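# Seat one blank on the fixture's two locating pins

## Task

Place a single blank on the fixture so that both locating pins pass through it and it rests flat on the rest pads. The second blank must stay off the fixture.

## Robot and tools

Robot: two UR-style arms on a table. left_arm carries a two-finger gripper; right_arm carries a magnet gripper whose round face pulls only on steel or iron. Calibrated bases in the scene frame: left_arm at (+0.044, +0.386, +0.013) m, turned slightly (quat_wxyz +1.000, 0, 0, -0.013); right_arm at (+0.039, -0.389, +0.013) m (quat_wxyz +1.000, 0, 0, +0.021). Both bases are upright.

Frames: the scene frame has its origin at table height halfway between the arms, +z up, +x out over the table, and left_arm on the +y side. Every hand pose, velocity, target and wrist-camera pose of an arm is given in that arm's own base frame, and offsets use that base's axes. Printed positions may be a few cm off, especially at long reach. left_arm's end_effector_position is the point between the closed finger pads; fingers point along gripper +z and close along its y. right_arm's end_effector_position is the centre of the magnet face; its z points out of the face.

The 16-number row (used by every moving call): one shared list for both arms, in this order: left dx, dy, dz, rx, ry, rz, left gripper position, force_limit, speed, then right dx, dy, dz, rx, ry, rz, right magnet. All are in [-1, 1]. The six pose numbers per arm are an offset, not a pose: they count from that arm's Hand target as it stood when the action or move began, in that arm's base axes. 1.0 equals 0.6 m for dx/dy/dz and 180 degrees for rx/ry/rz; rx, ry, rz form one rotation vector, turning about the Hand target's position. Repeating an offset moves the arm further. Sending all six as 0 re-requests the current Hand target. The gripper numbers are absolute settings: position +1 fully open (85 mm), about -0.8 pads touching, -1 close until blocked; force_limit and speed set grip strength and closing rate (about 20 mm/s at -1, 85 at 0, 150 at +1); both start at +1. Magnet: 1 on, 0 off (any value above 0.01 counts as on); it stays as last sent. To keep a gripper or magnet unchanged, resend its previous numbers; a 0 there is an order.

execute_actions(actions, cameras): actions is a list of actions; each action is a list of up to 15 rows, each row lasting 1/30 s, and a short list repeats its final row to fill 15 steps. Every row counts from the action's start pose. An empty list just reports state and images. cameras selects images (cam_left_wrist 896x504, cam_right_wrist 896x504); omitted, null or ["all"] gives both, [] gives none.

move(target, speed, blend, stop_force, zero, blocking, cameras): drives each end effector in a straight line to target, either one row or a list of up to 15 rows, all offsets from the same starting Hand targets. speed: m/s, 0.002 to 3.6, default 0.25, one value or one per target. blend: corner rounding in m for lists. stop_force: 3 to 120 N, one value for both arms; ends an arm's path when its wrist senses that much push opposing its motion; unreliable if the end effector rotates, and omit it when backing off a contact. zero (only with stop_force): true re-zeroes moving arms first; false accumulates from the last zero. blocking=false returns after 0.5 s while motion continues (not allowed with stop_force). Moves do not avoid obstacles or the other arm; avoid passing near an arm's own base.

wait(seconds 0 to 10), stop() to brake a running move, zoom_image(camera, region [x0, y0, x1, y1] pixels, at most 504x504) on the latest image, zero_wrist_force(arm), read_manual(section) for licence text only, finished_scene(scene = current scene number) to end the scene once the blank sits correctly without the robot holding it.

Results: per arm, end_effector_position (m), end_effector_quat_wxyz, velocities (or "within noise"), Hand target (last commanded pose after clipping; next offsets count from it), Joint positions and torques, Wrist force/torque in the end effector's own axes plus the peak since last shown. Gripper: object_status 0 moving, 1 blocked while opening, 2 blocked while closing (a real grip), 3 reached requested position or pads met; position_measured in counts (3 open, 78 about 60 mm, 130 about 40 mm, 180 about 20 mm, 230 pads together). Magnet: magnet_out, magnet_back, and part_present (1 when steel covering the centre is within about 2.5 mm). A move adds a "move:" line such as done, off_target, moving, held or fault, plus limits (paced = pose clipped, held = steps withheld). Orientation commands are clipped to 32 degrees from the measured one per step; an arm may settle short, so send the remaining gap as a new offset.

Cautions: the arms are stiff, so aiming even slightly beyond firm contact can trigger a fault stop (about 150 N outside force or wrist torque near 26.3 N m), freezing the arm for 10 s. With the magnet, stop just short of touching; switching on a few mm above a light part lets it jump up. Flat steel covering the face centre holds about 120 N; tilting or fast motion can make it slide. Avoid dropping blanks, releasing while moving, slamming, hard presses, heavy gripper loads or gripping a part that is still supported, arm-to-arm contact, and anything leaving the table. Long stretched holds heat motors and can lock an arm. Loose objects may occasionally get nudged.

Each tool is called after "Emit:" as name([rows], argument=value, ...), one row to a line, values as JSON.

## Session

Emit:
execute_actions(actions=[])

Scene clock: 0.00 s.
left_arm: end_effector_position=(+0.3139, +0.5306, +0.1246) position_measured=3 object_status=3 end_effector_quat_wxyz=(-0.005, +0.903, -0.400, +0.159) | right_arm: end_effector_position=(+0.5281, -0.0226, +0.2145) magnet_out=0 magnet_back=1 part_present=0 end_effector_quat_wxyz=(+0.714, -0.583, -0.365, -0.130)
Joint positions: left_arm=[0.947 -1.194 1.72 -2.175 -1.881 -1.372] | right_arm=[-0.542 -0.853 1.328 -0.408 -0.922 -2.351]
Joint velocities: within noise
Joint torques (N m): no reading
Motor temperatures (°C): left_arm=[33 24 31 29 42 30] | right_arm=[38 36 33 47 37 45]
Wrist force (N): no reading
Wrist torque (N m): no reading
Wrist force, peak (N): no reading
Hand target: left_arm +0.3139, +0.5306, +0.1246; -0.005, +0.903, -0.400, +0.159 | right_arm +0.5281, -0.0226, +0.2145; +0.714, -0.583, -0.365, -0.130

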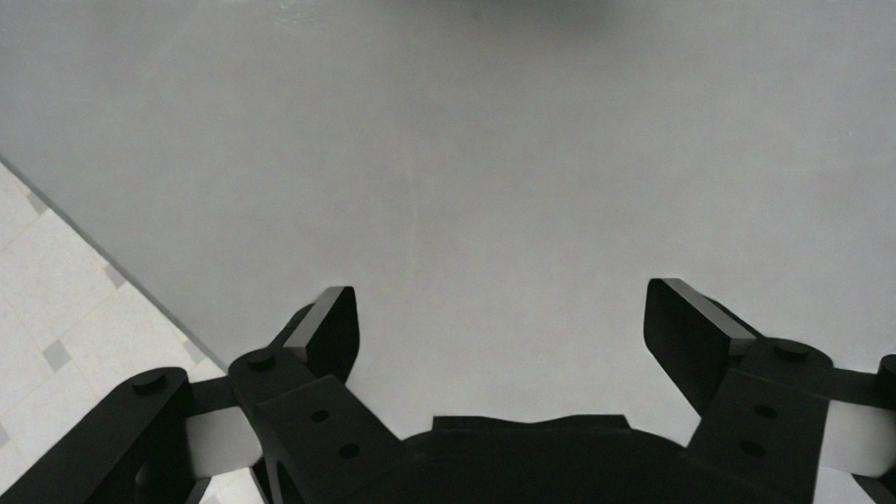

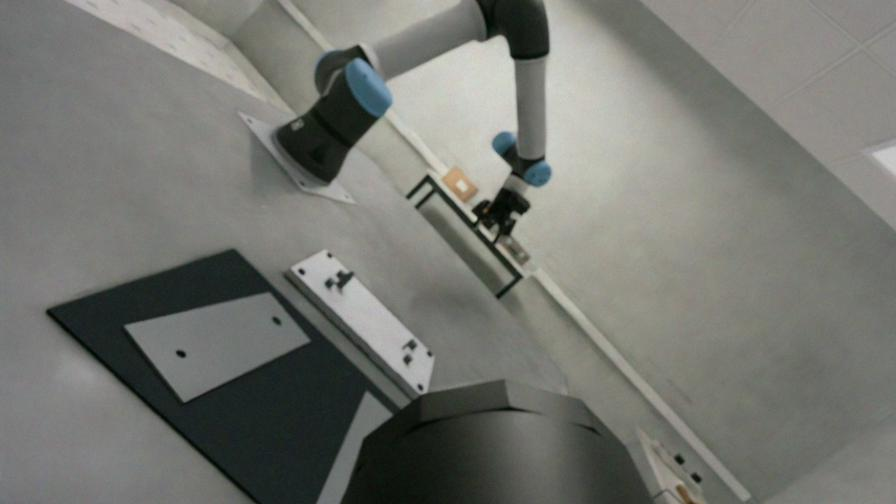

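Emit:
move(target=[0,0,0,0,0,0,1,1,1,-0.13,0.45,0.35,-0.531,0.097,-0.271,0], speed=0.5)

Scene clock: 3.17 s.
left_arm: end_effector_position=(+0.3139, +0.5306, +0.1246) position_measured=3 object_status=3 end_effector_quat_wxyz=(-0.005, +0.903, -0.400, +0.159) | right_arm: end_effector_position=(+0.4501, +0.2474, +0.4245) magnet_out=0 magnet_back=1 part_present=0 end_effector_quat_wxyz=(+0.000, +1.000, +0.000, -0.001)
Joint positions: left_arm=[0.947 -1.194 1.72 -2.175 -1.881 -1.372] | right_arm=[0.24 -1.556 1.466 -1.479 -1.571 0.24]
Joint velocities: within noise
Joint torques (N m): left_arm=[2.08 -40.29 -20.9 -2.84 -0.09 0.4] | right_arm=[8.05 -15.6 -35.54 -1.14 -1.41 1.71]
Motor temperatures (°C): left_arm=[33 24 31 29 42 30] | right_arm=[38 36 33 47 37 45]
Wrist force (N): left_arm=[0.1 0.0 0.0] | right_arm=[1.1 -0.7 -0.7]
Wrist torque (N m): left_arm=[0.01 -0.02 0.00] | right_arm=[0.11 -0.12 -0.26]
Wrist force, peak (N): left_arm=[0.2 0.1 -0.3] | right_arm=[1.5 -1.9 -0.9]
Hand target: left_arm +0.3139, +0.5306, +0.1246; -0.005, +0.903, -0.400, +0.159 | right_arm +0.4501, +0.2474, +0.4245; +0.000, +1.000, +0.000, -0.001
Off the commanded pose: left_arm 0.000 m, 0 deg | right_arm 0.000 m, 0 deg.
move: done

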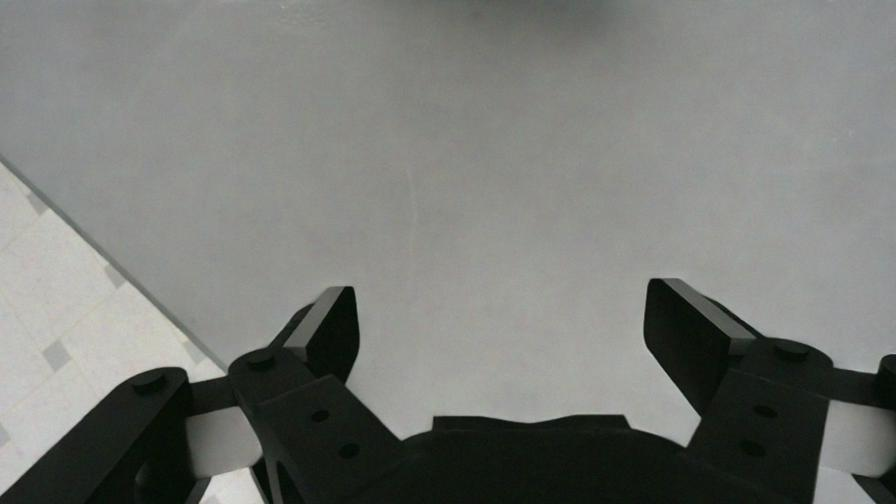

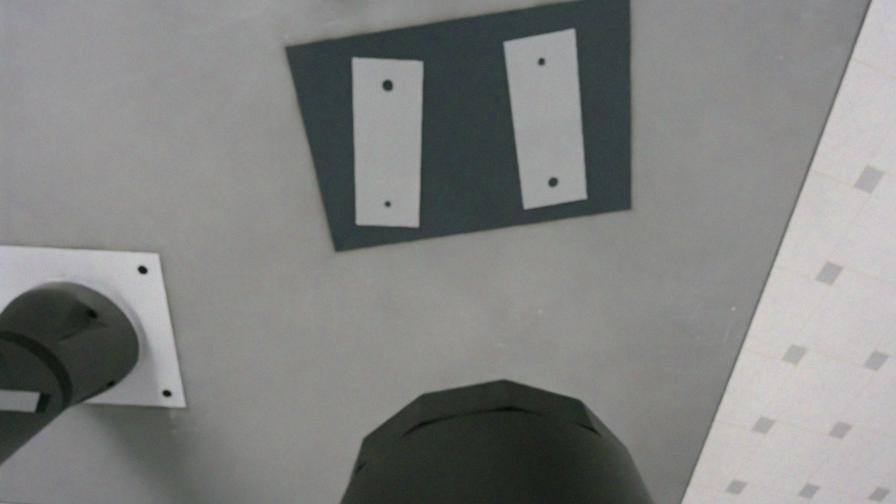

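Emit:
move(target=[0,0,0,0,0,0,1,1,1,0,0.3,0,0,0,0,0], speed=0.5, cameras=["cam_right_wrist"])

Emit:
zoom_image(camera="cam_right_wrist", region=[200, 0, 704, 400])

Scene clock: 4.57 s.
left_arm: end_effector_position=(+0.3139, +0.5306, +0.1246) position_measured=3 object_status=3 end_effector_quat_wxyz=(-0.005, +0.903, -0.400, +0.159) | right_arm: end_effector_position=(+0.4501, +0.4274, +0.4245) magnet_out=0 magnet_back=1 part_present=0 end_effector_quat_wxyz=(+0.000, +1.000, +0.000, -0.001)
Joint positions: left_arm=[0.947 -1.194 1.72 -2.175 -1.881 -1.372] | right_arm=[0.543 -1.289 1.156 -1.436 -1.57 0.543]
Joint velocities: within noise
Joint torques (N m): left_arm=[3.15 -38.76 -21.27 -2.58 -0.07 0.77] | right_arm=[8.59 -27.52 -35.07 -1.15 -1.17 1.71]
Motor temperatures (°C): left_arm=[33 24 31 29 42 30] | right_arm=[38 36 33 47 37 45]
Wrist force (N): left_arm=[0.1 0.0 -0.2] | right_arm=[1.3 -0.5 -0.7]
Wrist torque (N m): left_arm=[0.00 -0.01 0.00] | right_arm=[0.05 -0.15 -0.24]
Wrist force, peak (N): left_arm=[0.2 0.2 -0.3] | right_arm=[1.2 -3.2 -0.1]
Hand target: left_arm +0.3139, +0.5306, +0.1246; -0.005, +0.903, -0.400, +0.159 | right_arm +0.4501, +0.4274, +0.4245; +0.000, +1.000, +0.000, -0.001
Off the commanded pose: left_arm 0.000 m, 0 deg | right_arm 0.000 m, 0 deg.
move: done
Images, in order (width x height): cam_right_wrist 896x504.

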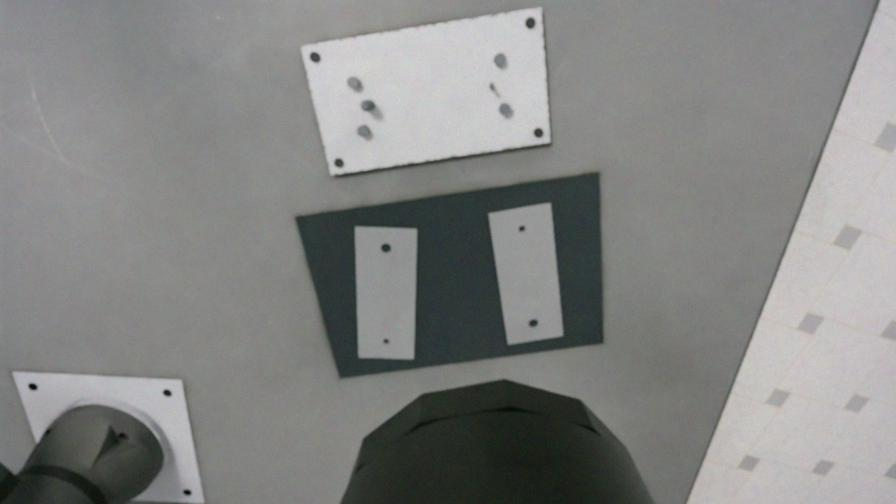

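Scaled by 1.000.

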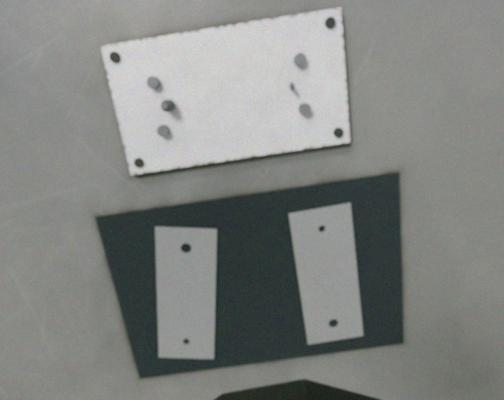

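Emit:
move(target=[0,0,0,0,0,0,1,1,1,-0.143,-0.295,-0.54,0,0,0,0], speed=0.5, cameras=["cam_right_wrist"])

Emit:
move(target=[0,0,0,0,0,0,1,1,1,0,0,0,0,0,0.5,0], speed=0.8, cameras=["cam_right_wrist"])

Scene clock: 7.33 s.
left_arm: end_effector_position=(+0.3139, +0.5306, +0.1246) position_measured=3 object_status=3 end_effector_quat_wxyz=(-0.005, +0.903, -0.400, +0.159) | right_arm: end_effector_position=(+0.3643, +0.2505, +0.1005) magnet_out=0 magnet_back=1 part_present=0 end_effector_quat_wxyz=(+0.000, +1.000, +0.000, -0.001)
Joint positions: left_arm=[0.947 -1.194 1.72 -2.175 -1.881 -1.372] | right_arm=[0.296 -1.445 2.26 -2.383 -1.571 0.296]
Joint velocities: within noise
Joint torques (N m): left_arm=[4.86 -38.38 -19.28 -2.47 0.11 1.08] | right_arm=[-8.55 -15.47 -8.33 -4.99 1.28 -2.14]
Motor temperatures (°C): left_arm=[33 24 31 29 42 30] | right_arm=[38 36 33 47 37 45]
Wrist force (N): left_arm=[0.1 0.2 -0.1] | right_arm=[1.7 -1.2 -0.5]
Wrist torque (N m): left_arm=[0.03 -0.02 0.00] | right_arm=[0.03 -0.21 -0.23]
Wrist force, peak (N): left_arm=[0.1 0.1 -0.4] | right_arm=[2.0 -1.7 -2.2]
Hand target: left_arm +0.3139, +0.5306, +0.1246; -0.005, +0.903, -0.400, +0.159 | right_arm +0.3643, +0.2504, +0.1005; +0.000, +1.000, +0.000, -0.001
Off the commanded pose: left_arm 0.000 m, 0 deg | right_arm 0.000 m, 0 deg.
move: done
Images, in order (width x height): cam_right_wrist 896x504.

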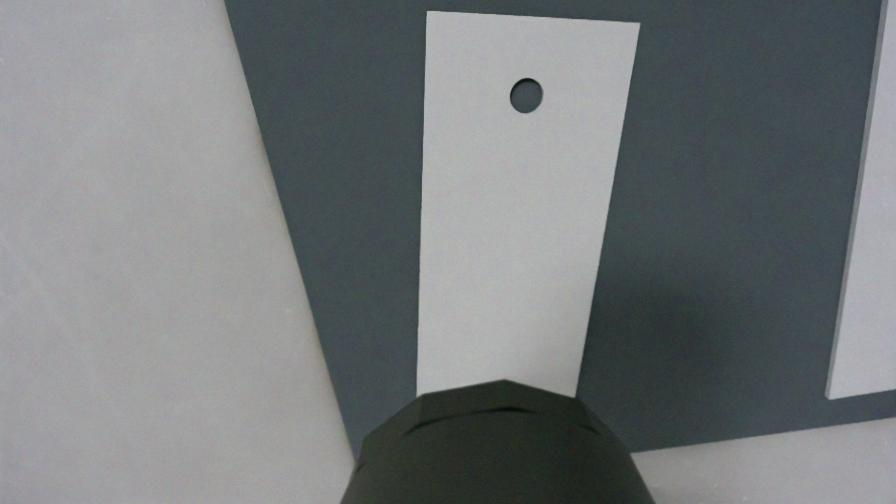

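Scene clock: 9.30 s.
left_arm: end_effector_position=(+0.3139, +0.5306, +0.1246) position_measured=3 object_status=3 end_effector_quat_wxyz=(-0.005, +0.903, -0.400, +0.159) | right_arm: end_effector_position=(+0.3643, +0.2504, +0.1005) magnet_out=0 magnet_back=1 part_present=0 end_effector_quat_wxyz=(+0.001, +0.707, +0.707, -0.001)
Joint positions: left_arm=[0.947 -1.194 1.72 -2.175 -1.881 -1.372] | right_arm=[0.297 -1.445 2.261 -2.386 -1.573 -1.273]
Joint velocities: within noise
Joint torques (N m): left_arm=[6.28 -37.58 -19.27 -2.42 0.45 1.39] | right_arm=[-8.91 -30.68 -10.44 -1.14 1.24 -2]
Motor temperatures (°C): left_arm=[33 24 31 29 42 30] | right_arm=[38 36 33 47 37 45]
Wrist force (N): left_arm=[0.0 0.2 -0.3] | right_arm=[2.1 -0.6 -0.5]
Wrist torque (N m): left_arm=[0.03 -0.01 0.00] | right_arm=[0.07 -0.24 -0.26]
Wrist force, peak (N): left_arm=[0.2 0.1 -0.4] | right_arm=[2.2 -1.4 -0.4]
Hand target: left_arm +0.3139, +0.5306, +0.1246; -0.005, +0.903, -0.400, +0.159 | right_arm +0.3643, +0.2504, +0.1005; +0.001, +0.707, +0.707, -0.001
Off the commanded pose: left_arm 0.000 m, 0 deg | right_arm 0.000 m, 0 deg.
move: done
Images, in order (width x height): cam_right_wrist 896x504.

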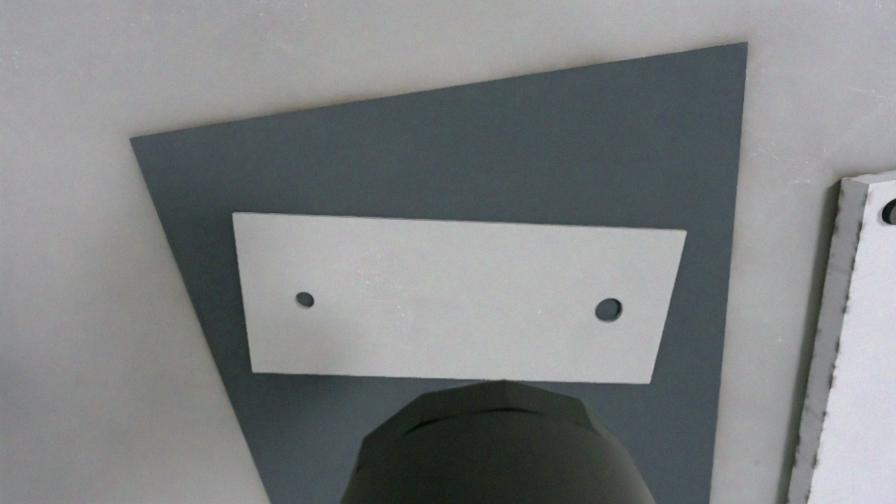

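Emit:
move(target=[0,0,0,0,0,0,1,1,1,0.0395,0.101,0,0,0,0,0], cameras=["cam_right_wrist"])

Emit:
move(target=[0,0,0,0,0,0,1,1,1,0,0,0,0,0,-0.5,0], speed=0.8, cameras=["cam_right_wrist"])

Emit:
move(target=[0,0,0,0,0,0,1,1,1,0,0,0,0,0,-0.5,0], speed=0.8, cameras=["cam_right_wrist"])

Scene clock: 10.80 s.
left_arm: end_effector_position=(+0.3139, +0.5306, +0.1246) position_measured=3 object_status=3 end_effector_quat_wxyz=(-0.005, +0.903, -0.400, +0.159) | right_arm: end_effector_position=(+0.3880, +0.3109, +0.1005) magnet_out=0 magnet_back=1 part_present=0 end_effector_quat_wxyz=(+0.001, +0.707, +0.707, -0.001)
Joint positions: left_arm=[0.947 -1.194 1.72 -2.175 -1.881 -1.372] | right_arm=[0.405 -1.33 2.113 -2.353 -1.573 -1.166]
Joint velocities: within noise
Joint torques (N m): left_arm=[6.3 -36.28 -17.55 -1.98 0.49 1.54] | right_arm=[7.64 -20.27 -28.11 -0.63 -1.41 1.69]
Motor temperatures (°C): left_arm=[33 24 31 29 42 30] | right_arm=[38 36 33 47 37 45]
Wrist force (N): left_arm=[0.1 -0.1 -0.3] | right_arm=[2.0 -1.1 -0.4]
Wrist torque (N m): left_arm=[-0.01 -0.01 0.00] | right_arm=[0.04 -0.24 -0.24]
Wrist force, peak (N): left_arm=[0.4 0.1 -0.2] | right_arm=[3.0 -1.1 -0.3]
Hand target: left_arm +0.3139, +0.5306, +0.1246; -0.005, +0.903, -0.400, +0.159 | right_arm +0.3880, +0.3110, +0.1005; +0.001, +0.707, +0.707, -0.001
Off the commanded pose: left_arm 0.000 m, 0 deg | right_arm 0.000 m, 0 deg.
move: done
Images, in order (width x height): cam_right_wrist 896x504.

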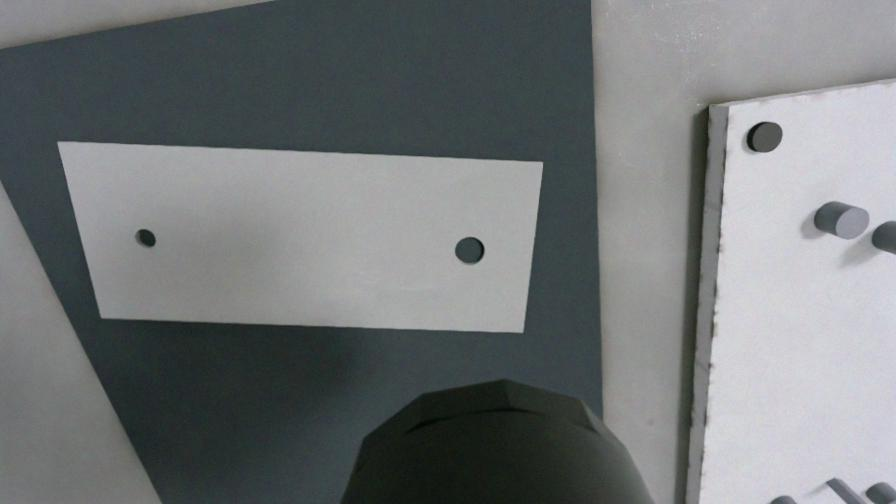

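Scene clock: 12.77 s.
left_arm: end_effector_position=(+0.3139, +0.5306, +0.1246) position_measured=3 object_status=3 end_effector_quat_wxyz=(-0.005, +0.903, -0.400, +0.159) | right_arm: end_effector_position=(+0.3880, +0.3110, +0.1005) magnet_out=0 magnet_back=1 part_present=0 end_effector_quat_wxyz=(+0.000, +1.000, +0.000, -0.001)
Joint positions: left_arm=[0.947 -1.194 1.72 -2.175 -1.881 -1.372] | right_arm=[0.404 -1.33 2.112 -2.351 -1.57 0.404]
Joint velocities: within noise
Joint torques (N m): left_arm=[7.44 -36.48 -16.87 -1.66 0.39 1.54] | right_arm=[8.77 -19.43 -28.03 -1.09 -1.32 1.75]
Motor temperatures (°C): left_arm=[33 24 31 29 42 30] | right_arm=[38 36 33 47 37 45]
Wrist force (N): left_arm=[0.1 0.0 -0.1] | right_arm=[1.9 -1.2 -0.6]
Wrist torque (N m): left_arm=[0.00 -0.02 0.00] | right_arm=[0.02 -0.21 -0.25]
Wrist force, peak (N): left_arm=[0.1 0.3 -0.5] | right_arm=[2.3 -1.2 -0.3]
Hand target: left_arm +0.3139, +0.5306, +0.1246; -0.005, +0.903, -0.400, +0.159 | right_arm +0.3880, +0.3110, +0.1005; +0.000, +1.000, +0.000, -0.001
Off the commanded pose: left_arm 0.000 m, 0 deg | right_arm 0.000 m, 0 deg.
move: done
Images, in order (width x height): cam_right_wrist 896x504.

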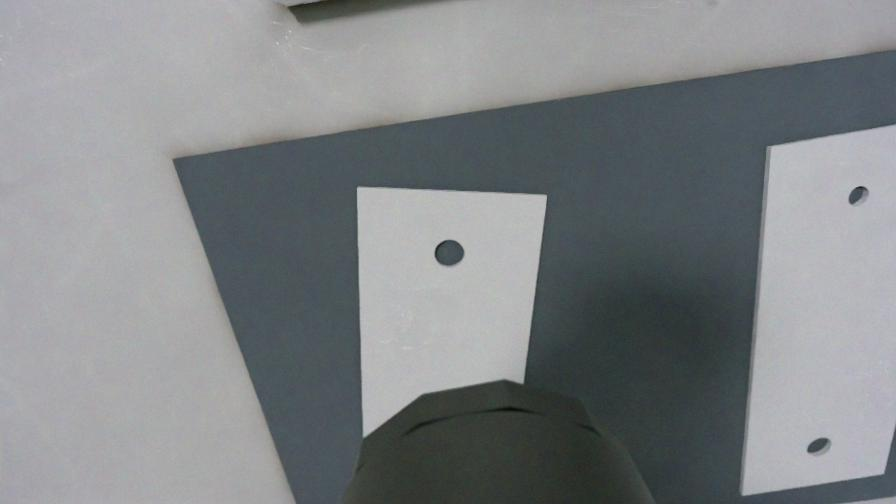

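Scene clock: 14.73 s.
left_arm: end_effector_position=(+0.3139, +0.5306, +0.1246) position_measured=3 object_status=3 end_effector_quat_wxyz=(-0.005, +0.903, -0.400, +0.159) | right_arm: end_effector_position=(+0.3880, +0.3110, +0.1005) magnet_out=0 magnet_back=1 part_present=0 end_effector_quat_wxyz=(-0.001, +0.707, -0.707, -0.001)
Joint positions: left_arm=[0.947 -1.194 1.72 -2.175 -1.881 -1.372] | right_arm=[0.403 -1.33 2.113 -2.354 -1.569 1.974]
Joint velocities: within noise
Joint torques (N m): left_arm=[7.8 -35.82 -17 -1.65 0.44 1.26] | right_arm=[7.4 -19.45 -26.22 -1.15 -1.45 1.87]
Motor temperatures (°C): left_arm=[33 24 31 29 42 30] | right_arm=[38 36 33 47 37 45]
Wrist force (N): left_arm=[0.2 -0.1 -0.1] | right_arm=[1.9 -0.9 -0.5]
Wrist torque (N m): left_arm=[-0.01 -0.04 0.00] | right_arm=[0.05 -0.23 -0.26]
Wrist force, peak (N): left_arm=[-0.1 0.1 -0.4] | right_arm=[2.4 -1.2 -0.6]
Hand target: left_arm +0.3139, +0.5306, +0.1246; -0.005, +0.903, -0.400, +0.159 | right_arm +0.3880, +0.3110, +0.1005; -0.001, +0.707, -0.707, -0.001
Off the commanded pose: left_arm 0.000 m, 0 deg | right_arm 0.000 m, 0 deg.
move: done
Images, in order (width x height): cam_right_wrist 896x504.

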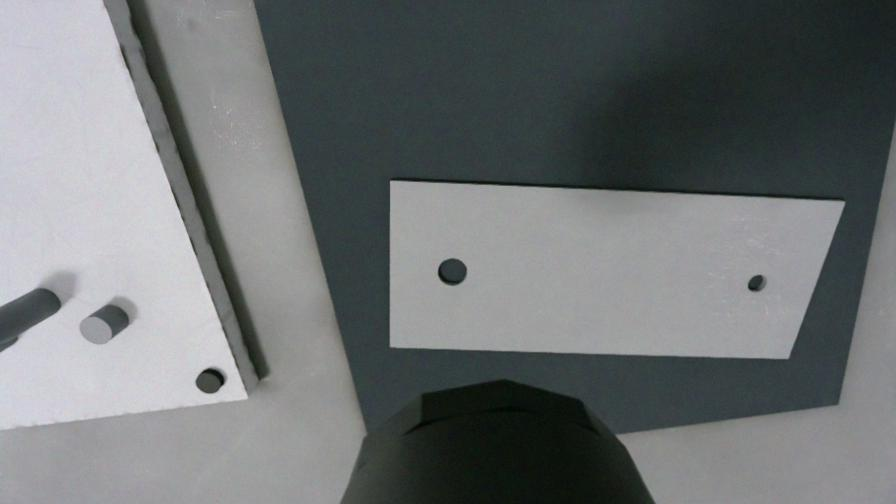

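Emit:
move(target=[0,0,0,0,0,0,1,1,1,-0.00833,-0.20333,0,0,0,0,0], cameras=["cam_right_wrist"])

Emit:
zoom_image(camera="cam_right_wrist", region=[361, 161, 561, 361])

Scene clock: 16.23 s.
left_arm: end_effector_position=(+0.3139, +0.5306, +0.1246) position_measured=3 object_status=3 end_effector_quat_wxyz=(-0.005, +0.903, -0.400, +0.159) | right_arm: end_effector_position=(+0.3830, +0.1891, +0.1005) magnet_out=0 magnet_back=1 part_present=0 end_effector_quat_wxyz=(-0.001, +0.707, -0.707, -0.001)
Joint positions: left_arm=[0.947 -1.194 1.72 -2.175 -1.881 -1.372] | right_arm=[0.14 -1.479 2.3 -2.392 -1.569 1.711]
Joint velocities: within noise
Joint torques (N m): left_arm=[9.8 -34.91 -17.02 -1.43 0.64 1.42] | right_arm=[-8.4 -29.53 -8.55 -1.2 1.24 -2.29]
Motor temperatures (°C): left_arm=[33 24 31 29 42 30] | right_arm=[38 36 33 47 37 44]
Wrist force (N): left_arm=[0.0 -0.1 -0.2] | right_arm=[1.7 -0.8 -0.5]
Wrist torque (N m): left_arm=[-0.01 -0.01 0.00] | right_arm=[0.05 -0.21 -0.28]
Wrist force, peak (N): left_arm=[0.1 0.1 -0.4] | right_arm=[3.1 -0.9 -0.5]
Hand target: left_arm +0.3139, +0.5306, +0.1246; -0.005, +0.903, -0.400, +0.159 | right_arm +0.3830, +0.1891, +0.1005; -0.001, +0.707, -0.707, -0.001
Off the commanded pose: left_arm 0.000 m, 0 deg | right_arm 0.000 m, 0 deg.
move: done
Images, in order (width x height): cam_right_wrist 896x504.

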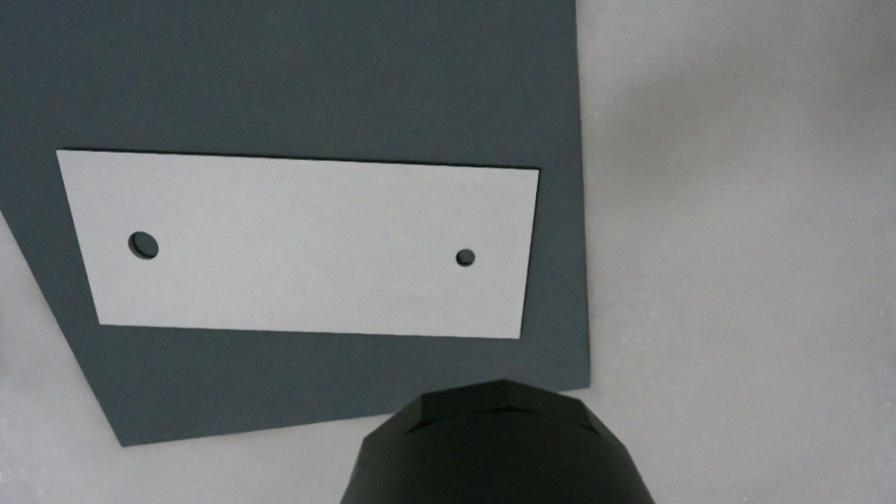

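Scaled by 2.520 from the camera's 896x504 image, which has a finer 1280x720 frame.

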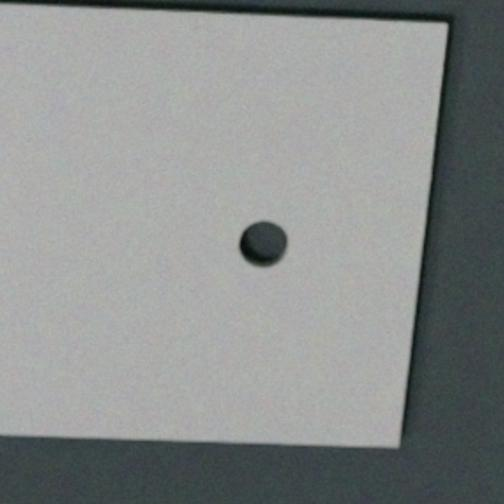

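Emit:
move(target=[0,0,0,0,0,0,1,1,1,-0.00667,0.4817,0.0667,0,0,0,0], cameras=["cam_right_wrist"])

Emit:
zoom_image(camera="cam_right_wrist", region=[361, 131, 561, 331])

Emit:
move([
  [0,0,0,0,0,0,1,1,1,0,0,0,0,0,0.5,0],
  [0,0,0,0,0,0,1,1,1,0,0,0,0,0,1,0],
], cameras=["cam_right_wrist"], speed=0.8)

Emit:
zoom_image(camera="cam_right_wrist", region=[361, 131, 561, 331])

Scene clock: 18.53 s.
left_arm: end_effector_position=(+0.3139, +0.5306, +0.1246) position_measured=3 object_status=3 end_effector_quat_wxyz=(-0.005, +0.903, -0.400, +0.159) | right_arm: end_effector_position=(+0.3790, +0.4780, +0.1405) magnet_out=0 magnet_back=1 part_present=0 end_effector_quat_wxyz=(-0.001, +0.707, -0.707, -0.001)
Joint positions: left_arm=[0.947 -1.194 1.72 -2.175 -1.881 -1.372] | right_arm=[0.679 -1.167 1.746 -2.151 -1.569 2.25]
Joint velocities: within noise
Joint torques (N m): left_arm=[10.15 -33.02 -17.2 -1.62 0.17 1.53] | right_arm=[8.68 -29.36 -31.24 -1.11 -1.51 1.55]
Motor temperatures (°C): left_arm=[33 24 31 29 42 30] | right_arm=[38 36 33 47 37 44]
Wrist force (N): left_arm=[0.1 0.1 -0.2] | right_arm=[2.0 -0.8 -0.2]
Wrist torque (N m): left_arm=[0.02 -0.01 0.00] | right_arm=[0.08 -0.26 -0.20]
Wrist force, peak (N): left_arm=[0.0 -0.1 -0.4] | right_arm=[3.1 -0.9 -0.3]
Hand target: left_arm +0.3139, +0.5306, +0.1246; -0.005, +0.903, -0.400, +0.159 | right_arm +0.3790, +0.4781, +0.1405; -0.001, +0.707, -0.707, -0.001
Off the commanded pose: left_arm 0.000 m, 0 deg | right_arm 0.000 m, 0 deg.
move: done
Images, in order (width x height): cam_right_wrist 896x504.

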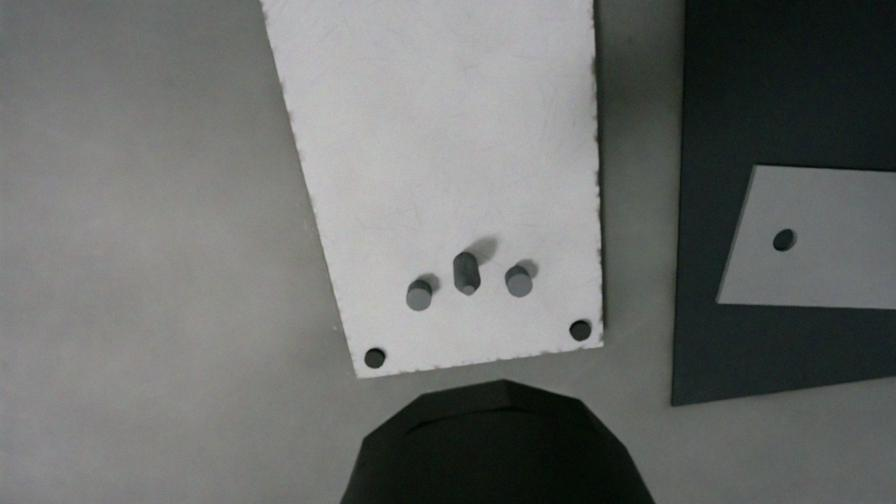

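Scaled by 2.520 from the camera's 896x504 image, which has a finer 1280x720 frame.

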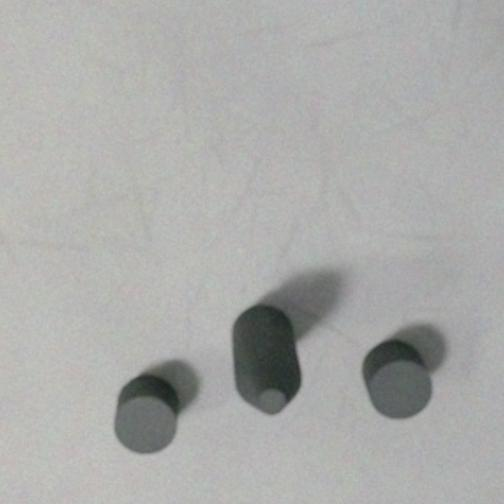

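Scene clock: 21.80 s.
left_arm: end_effector_position=(+0.3139, +0.5306, +0.1246) position_measured=3 object_status=3 end_effector_quat_wxyz=(-0.005, +0.903, -0.400, +0.159) | right_arm: end_effector_position=(+0.3790, +0.4781, +0.1405) magnet_out=0 magnet_back=1 part_present=0 end_effector_quat_wxyz=(+0.001, +0.707, +0.707, -0.001)
Joint positions: left_arm=[0.947 -1.194 1.72 -2.175 -1.881 -1.372] | right_arm=[0.681 -1.166 1.744 -2.148 -1.573 -0.889]
Joint velocities: within noise
Joint torques (N m): left_arm=[11.32 -33.66 -18.02 -1.3 0.29 1.56] | right_arm=[-7.77 -44.89 -12.57 -1 1.38 -1.96]
Motor temperatures (°C): left_arm=[33 24 31 29 42 30] | right_arm=[38 36 33 47 37 44]
Wrist force (N): left_arm=[0.1 0.1 -0.3] | right_arm=[1.7 -0.7 -0.3]
Wrist torque (N m): left_arm=[0.02 -0.02 0.00] | right_arm=[0.09 -0.25 -0.17]
Wrist force, peak (N): left_arm=[0.0 0.1 -0.5] | right_arm=[2.1 -1.3 -0.4]
Hand target: left_arm +0.3139, +0.5306, +0.1246; -0.005, +0.903, -0.400, +0.159 | right_arm +0.3790, +0.4781, +0.1405; +0.001, +0.707, +0.707, -0.001
Off the commanded pose: left_arm 0.000 m, 0 deg | right_arm 0.000 m, 0 deg.
move: done
Images, in order (width x height): cam_right_wrist 896x504.

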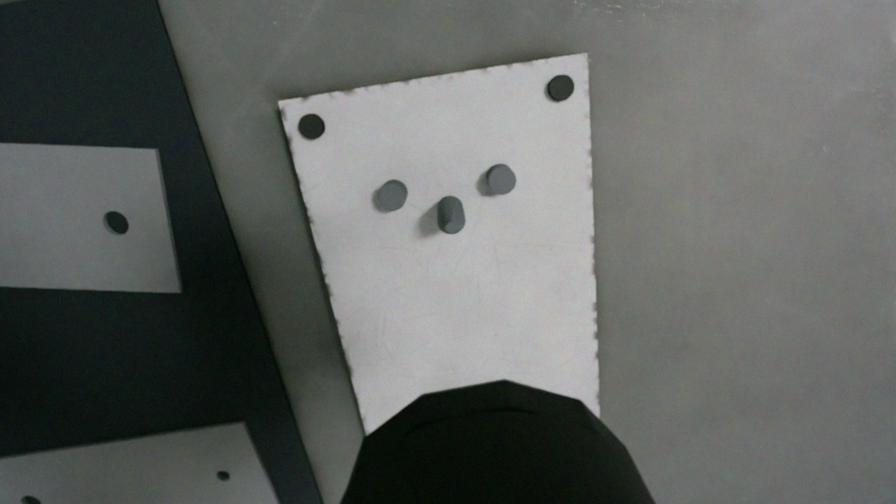

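Scaled by 2.520 from the camera's 896x504 image, which has a finer 1280x720 frame.

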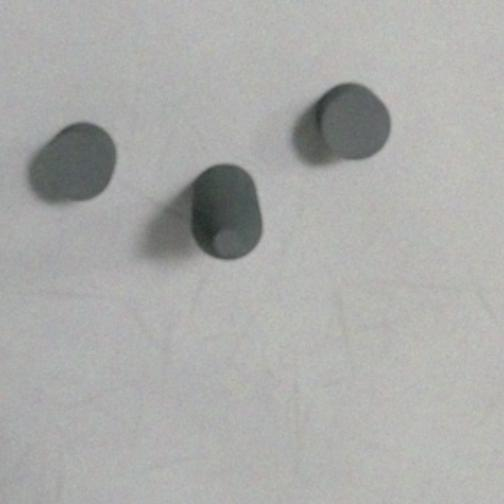

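Emit:
move(target=[0,0,0,0,0,0,1,1,1,-0.0225,-0.0065,0,0,0,0,0], cameras=["cam_right_wrist"])

Emit:
zoom_image(camera="cam_right_wrist", region=[361, 161, 561, 361])

Emit:
move(target=[0,0,0,0,0,0,1,1,1,0.2,0.0267,0,0,0,0,0], cameras=["cam_right_wrist"])

Emit:
zoom_image(camera="cam_right_wrist", region=[361, 161, 561, 361])

Scene clock: 22.87 s.
left_arm: end_effector_position=(+0.3139, +0.5306, +0.1246) position_measured=3 object_status=3 end_effector_quat_wxyz=(-0.005, +0.903, -0.400, +0.159) | right_arm: end_effector_position=(+0.3656, +0.4742, +0.1405) magnet_out=0 magnet_back=1 part_present=0 end_effector_quat_wxyz=(+0.001, +0.707, +0.707, -0.001)
Joint positions: left_arm=[0.947 -1.194 1.72 -2.175 -1.881 -1.372] | right_arm=[0.69 -1.189 1.779 -2.16 -1.573 -0.88]
Joint velocities: within noise
Joint torques (N m): left_arm=[12.11 -33.36 -17.21 -1.69 0.33 1.41] | right_arm=[8.15 -43.8 -12 -4.75 1.49 1.57]
Motor temperatures (°C): left_arm=[33 24 31 29 42 30] | right_arm=[38 36 33 47 37 44]
Wrist force (N): left_arm=[-0.1 0.2 -0.2] | right_arm=[1.9 -1.1 -0.3]
Wrist torque (N m): left_arm=[0.03 0.01 0.00] | right_arm=[0.05 -0.25 -0.18]
Wrist force, peak (N): left_arm=[0.1 0.3 -0.3] | right_arm=[2.0 -1.2 -0.2]
Hand target: left_arm +0.3139, +0.5306, +0.1246; -0.005, +0.903, -0.400, +0.159 | right_arm +0.3655, +0.4742, +0.1405; +0.001, +0.707, +0.707, -0.001
Off the commanded pose: left_arm 0.000 m, 0 deg | right_arm 0.000 m, 0 deg.
move: done
Images, in order (width x height): cam_right_wrist 896x504.

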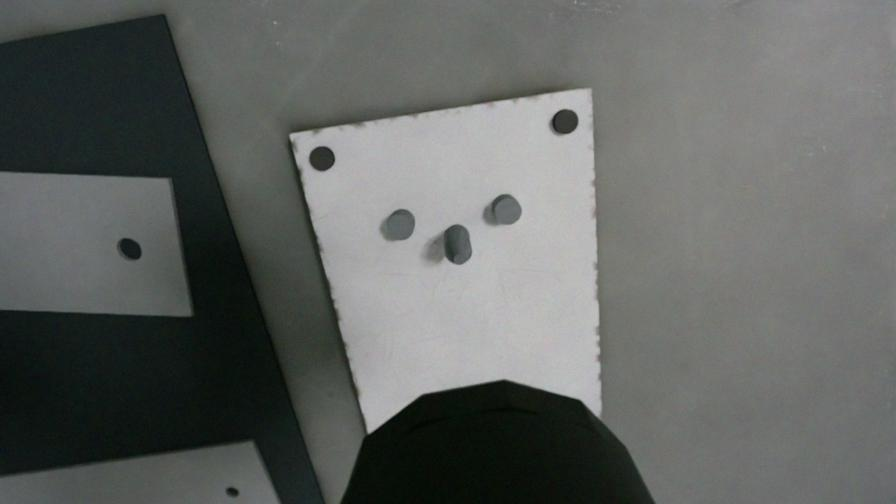

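Scaled by 2.520 from the camera's 896x504 image, which has a finer 1280x720 frame.

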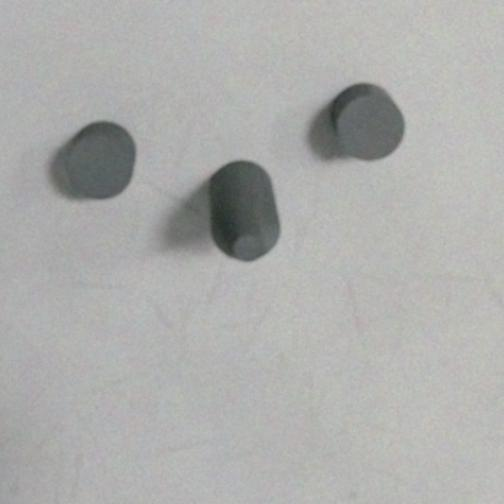

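Scene clock: 24.10 s.
left_arm: end_effector_position=(+0.3139, +0.5306, +0.1246) position_measured=3 object_status=3 end_effector_quat_wxyz=(-0.005, +0.903, -0.400, +0.159) | right_arm: end_effector_position=(+0.4855, +0.4902, +0.1405) magnet_out=0 magnet_back=1 part_present=0 end_effector_quat_wxyz=(+0.001, +0.707, +0.707, -0.001)
Joint positions: left_arm=[0.947 -1.194 1.72 -2.175 -1.881 -1.372] | right_arm=[0.596 -1 1.481 -2.051 -1.573 -0.974]
Joint velocities: within noise
Joint torques (N m): left_arm=[11.98 -33.12 -17.78 -1.57 0.87 1.6] | right_arm=[-8.51 -37.44 -31.89 -0.85 -1.27 -1.73]
Motor temperatures (°C): left_arm=[33 24 31 29 42 30] | right_arm=[38 36 33 47 37 44]
Wrist force (N): left_arm=[0.0 -0.1 -0.2] | right_arm=[1.3 -0.4 -0.2]
Wrist torque (N m): left_arm=[-0.01 0.00 0.00] | right_arm=[0.10 -0.17 -0.22]
Wrist force, peak (N): left_arm=[-0.1 0.1 -0.4] | right_arm=[2.0 -2.5 -0.4]
Hand target: left_arm +0.3139, +0.5306, +0.1246; -0.005, +0.903, -0.400, +0.159 | right_arm +0.4855, +0.4902, +0.1405; +0.001, +0.707, +0.707, -0.001
Off the commanded pose: left_arm 0.000 m, 0 deg | right_arm 0.000 m, 0 deg.
move: done
Images, in order (width x height): cam_right_wrist 896x504.

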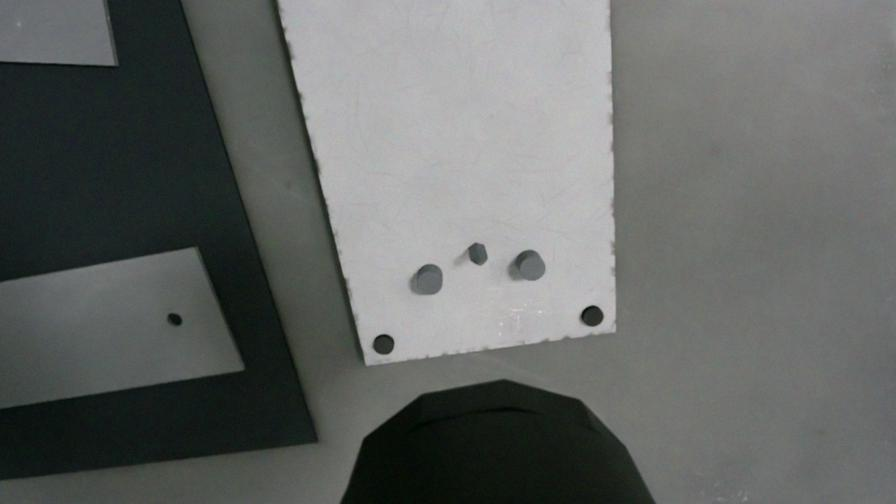

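Scaled by 2.520 from the camera's 896x504 image, which has a finer 1280x720 frame.

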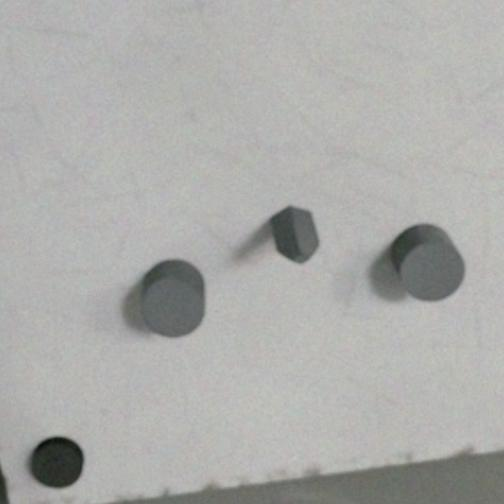

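Emit:
move(target=[0,0,0,0,0,0,1,1,1,0,0.0133,0,0,0,0,0], cameras=["cam_right_wrist"])

Emit:
zoom_image(camera="cam_right_wrist", region=[411, 211, 511, 311])

Emit:
move([
  [0,0,0,0,0,0,1,1,1,0,0,0,0,0,-0.5,0],
  [0,0,0,0,0,0,1,1,1,0,0,0,0,0,-1,0],
], cameras=["cam_right_wrist"], speed=0.8)

Emit:
zoom_image(camera="cam_right_wrist", region=[411, 211, 511, 311])

Scene clock: 27.27 s.
left_arm: end_effector_position=(+0.3139, +0.5306, +0.1246) position_measured=3 object_status=3 end_effector_quat_wxyz=(-0.005, +0.903, -0.400, +0.159) | right_arm: end_effector_position=(+0.4855, +0.4981, +0.1405) magnet_out=0 magnet_back=1 part_present=0 end_effector_quat_wxyz=(+0.001, +0.707, +0.707, -0.001)
Joint positions: left_arm=[0.947 -1.194 1.72 -2.175 -1.881 -1.372] | right_arm=[0.606 -0.988 1.46 -2.043 -1.573 -0.965]
Joint velocities: within noise
Joint torques (N m): left_arm=[13.19 -32.52 -17.32 -1.4 0.6 1.6] | right_arm=[8.91 -37.17 -32.87 -1.2 -0.09 1.7]
Motor temperatures (°C): left_arm=[33 24 31 29 42 30] | right_arm=[38 36 33 47 37 44]
Wrist force (N): left_arm=[0.0 0.1 -0.2] | right_arm=[1.7 -0.5 -0.3]
Wrist torque (N m): left_arm=[0.01 0.00 0.00] | right_arm=[0.10 -0.21 -0.23]
Wrist force, peak (N): left_arm=[0.2 0.0 -0.4] | right_arm=[1.6 -0.8 -0.3]
Hand target: left_arm +0.3139, +0.5306, +0.1246; -0.005, +0.903, -0.400, +0.159 | right_arm +0.4855, +0.4982, +0.1405; +0.001, +0.707, +0.707, -0.001
Off the commanded pose: left_arm 0.000 m, 0 deg | right_arm 0.000 m, 0 deg.
move: done
Images, in order (width x height): cam_right_wrist 896x504.

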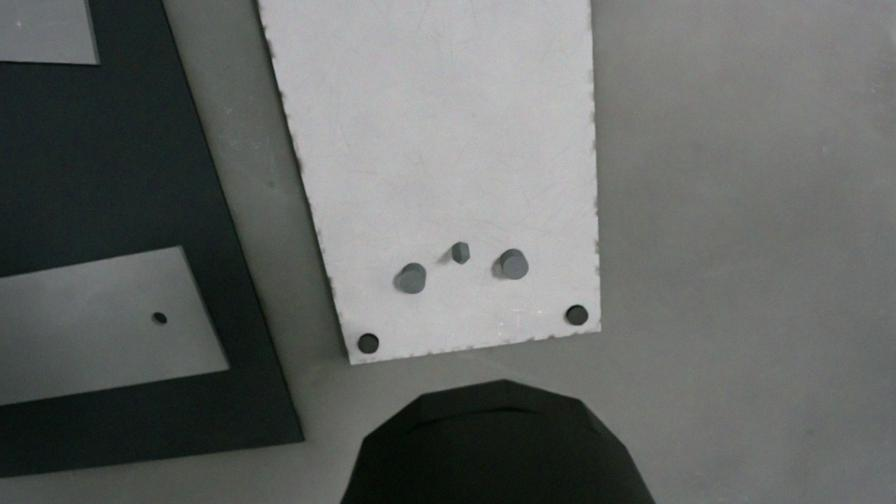

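Scaled by 5.040 from the camera's 896x504 image, which has a finer 1280x720 frame.

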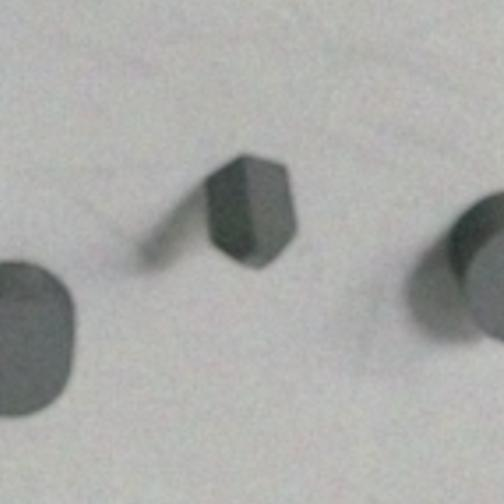

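Scene clock: 30.53 s.
left_arm: end_effector_position=(+0.3139, +0.5306, +0.1246) position_measured=3 object_status=3 end_effector_quat_wxyz=(-0.005, +0.903, -0.400, +0.159) | right_arm: end_effector_position=(+0.4855, +0.4982, +0.1405) magnet_out=0 magnet_back=1 part_present=0 end_effector_quat_wxyz=(-0.001, +0.707, -0.707, -0.001)
Joint positions: left_arm=[0.947 -1.194 1.72 -2.175 -1.881 -1.372] | right_arm=[0.605 -0.988 1.462 -2.045 -1.569 2.176]
Joint velocities: within noise
Joint torques (N m): left_arm=[13.16 -33.08 -17.75 -1.63 0.29 1.16] | right_arm=[7.71 -36.79 -32.61 -1.09 -1.49 1.53]
Motor temperatures (°C): left_arm=[33 24 31 29 42 30] | right_arm=[38 36 32 47 37 44]
Wrist force (N): left_arm=[0.2 0.2 -0.1] | right_arm=[1.5 -0.8 -0.2]
Wrist torque (N m): left_arm=[0.04 -0.03 0.00] | right_arm=[0.07 -0.18 -0.24]
Wrist force, peak (N): left_arm=[0.2 0.4 -0.3] | right_arm=[2.0 -0.9 -0.3]
Hand target: left_arm +0.3139, +0.5306, +0.1246; -0.005, +0.903, -0.400, +0.159 | right_arm +0.4855, +0.4982, +0.1405; -0.001, +0.707, -0.707, -0.001
Off the commanded pose: left_arm 0.000 m, 0 deg | right_arm 0.000 m, 0 deg.
move: done
Images, in order (width x height): cam_right_wrist 896x504.

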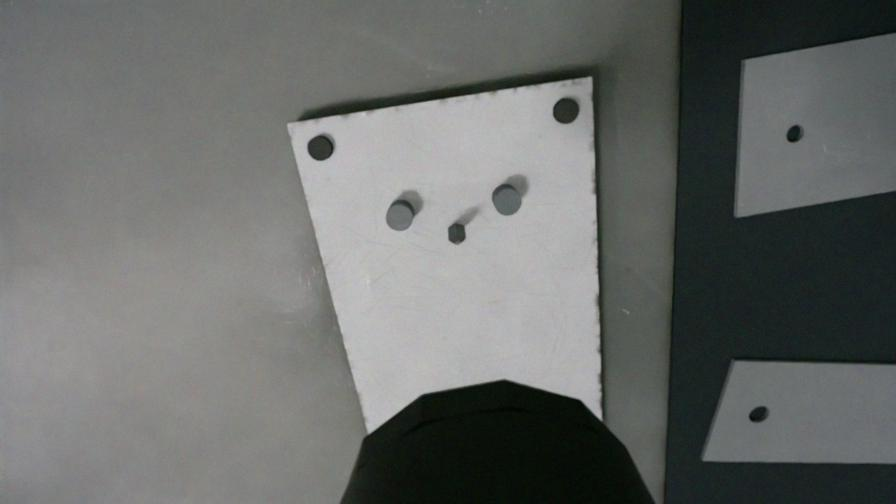

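Scaled by 5.040 from the camera's 896x504 image, which has a finer 1280x720 frame.

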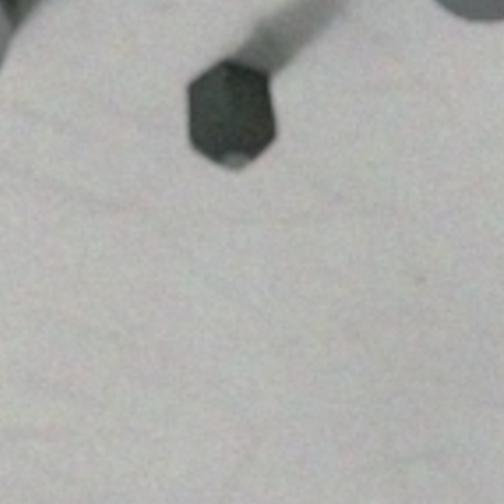

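Emit:
move(target=[0,0,0,0,0,0,1,1,1,-0.169,-0.41217,-0.1925,0,0,0,0], cameras=[])

Emit:
move(target=[0,0,0,0,0,0,1,1,1,0,0,-0.08,0,0,0,0], speed=0.01, stop_force=6, cameras=["cam_right_wrist"])

Scene clock: 32.87 s.
left_arm: end_effector_position=(+0.3139, +0.5306, +0.1246) position_measured=3 object_status=3 end_effector_quat_wxyz=(-0.005, +0.903, -0.400, +0.159) | right_arm: end_effector_position=(+0.3842, +0.2509, +0.0250) magnet_out=0 magnet_back=1 part_present=0 end_effector_quat_wxyz=(-0.001, +0.707, -0.707, -0.001)
Joint positions: left_arm=[0.947 -1.194 1.72 -2.175 -1.881 -1.372] | right_arm=[0.283 -1.228 2.274 -2.618 -1.569 1.854]
Joint velocities: within noise
Joint torques (N m): left_arm=[13.32 -34.15 -19.62 -1.43 0.41 1.43] | right_arm=[-7.92 -35.48 -5.52 -4.83 1.33 -2.05]
Motor temperatures (°C): left_arm=[33 24 31 29 41 30] | right_arm=[38 36 32 47 37 44]
Wrist force (N): left_arm=[0.2 -0.1 -0.2] | right_arm=[1.9 -0.9 -0.6]
Wrist torque (N m): left_arm=[-0.01 -0.03 0.00] | right_arm=[0.03 -0.23 -0.25]
Wrist force, peak (N): left_arm=[0.1 0.0 -0.5] | right_arm=[3.2 -0.6 0.2]
Hand target: left_arm +0.3139, +0.5306, +0.1246; -0.005, +0.903, -0.400, +0.159 | right_arm +0.3841, +0.2509, +0.0250; -0.001, +0.707, -0.707, -0.001
Off the commanded pose: left_arm 0.000 m, 0 deg | right_arm 0.000 m, 0 deg.
move: done
No camera images: "cameras" was empty.

Scene clock: 37.53 s.
left_arm: end_effector_position=(+0.3139, +0.5306, +0.1246) position_measured=3 object_status=3 end_effector_quat_wxyz=(-0.005, +0.903, -0.400, +0.159) | right_arm: end_effector_position=(+0.3841, +0.2509, -0.0081) magnet_out=0 magnet_back=1 part_present=0 end_effector_quat_wxyz=(-0.001, +0.707, -0.707, -0.001)
Joint positions: left_arm=[0.947 -1.194 1.72 -2.175 -1.881 -1.372] | right_arm=[0.283 -1.136 2.286 -2.721 -1.569 1.854]
Joint velocities: within noise
Joint torques (N m): left_arm=[12.78 -33.07 -18.91 -1.64 0.63 1.5] | right_arm=[-6.99 -36.64 -20.01 -1.75 1.16 -1.76]
Motor temperatures (°C): left_arm=[33 24 31 29 41 30] | right_arm=[38 36 32 47 37 44]
Wrist force (N): left_arm=[0.0 0.0 -0.1] | right_arm=[1.6 -1.4 -1.6]
Wrist torque (N m): left_arm=[0.01 -0.01 0.00] | right_arm=[0.04 -0.20 -0.25]
Wrist force, peak (N): left_arm=[0.2 0.3 -0.3] | right_arm=[3.3 5.4 -30.9]
Hand target: left_arm +0.3139, +0.5306, +0.1246; -0.005, +0.903, -0.400, +0.159 | right_arm +0.3841, +0.2509, -0.0081; -0.001, +0.707, -0.707, -0.001 (not the last commanded pose)
Off the commanded pose: left_arm 0.000 m, 0 deg | right_arm 0.015 m, 0 deg.
move: contact (right_arm)
Images, in order (width x height): cam_right_wrist 896x504.

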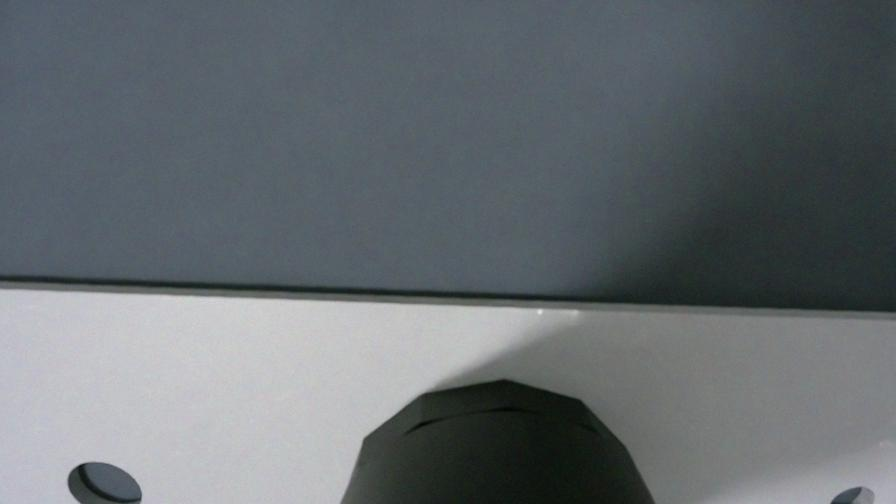

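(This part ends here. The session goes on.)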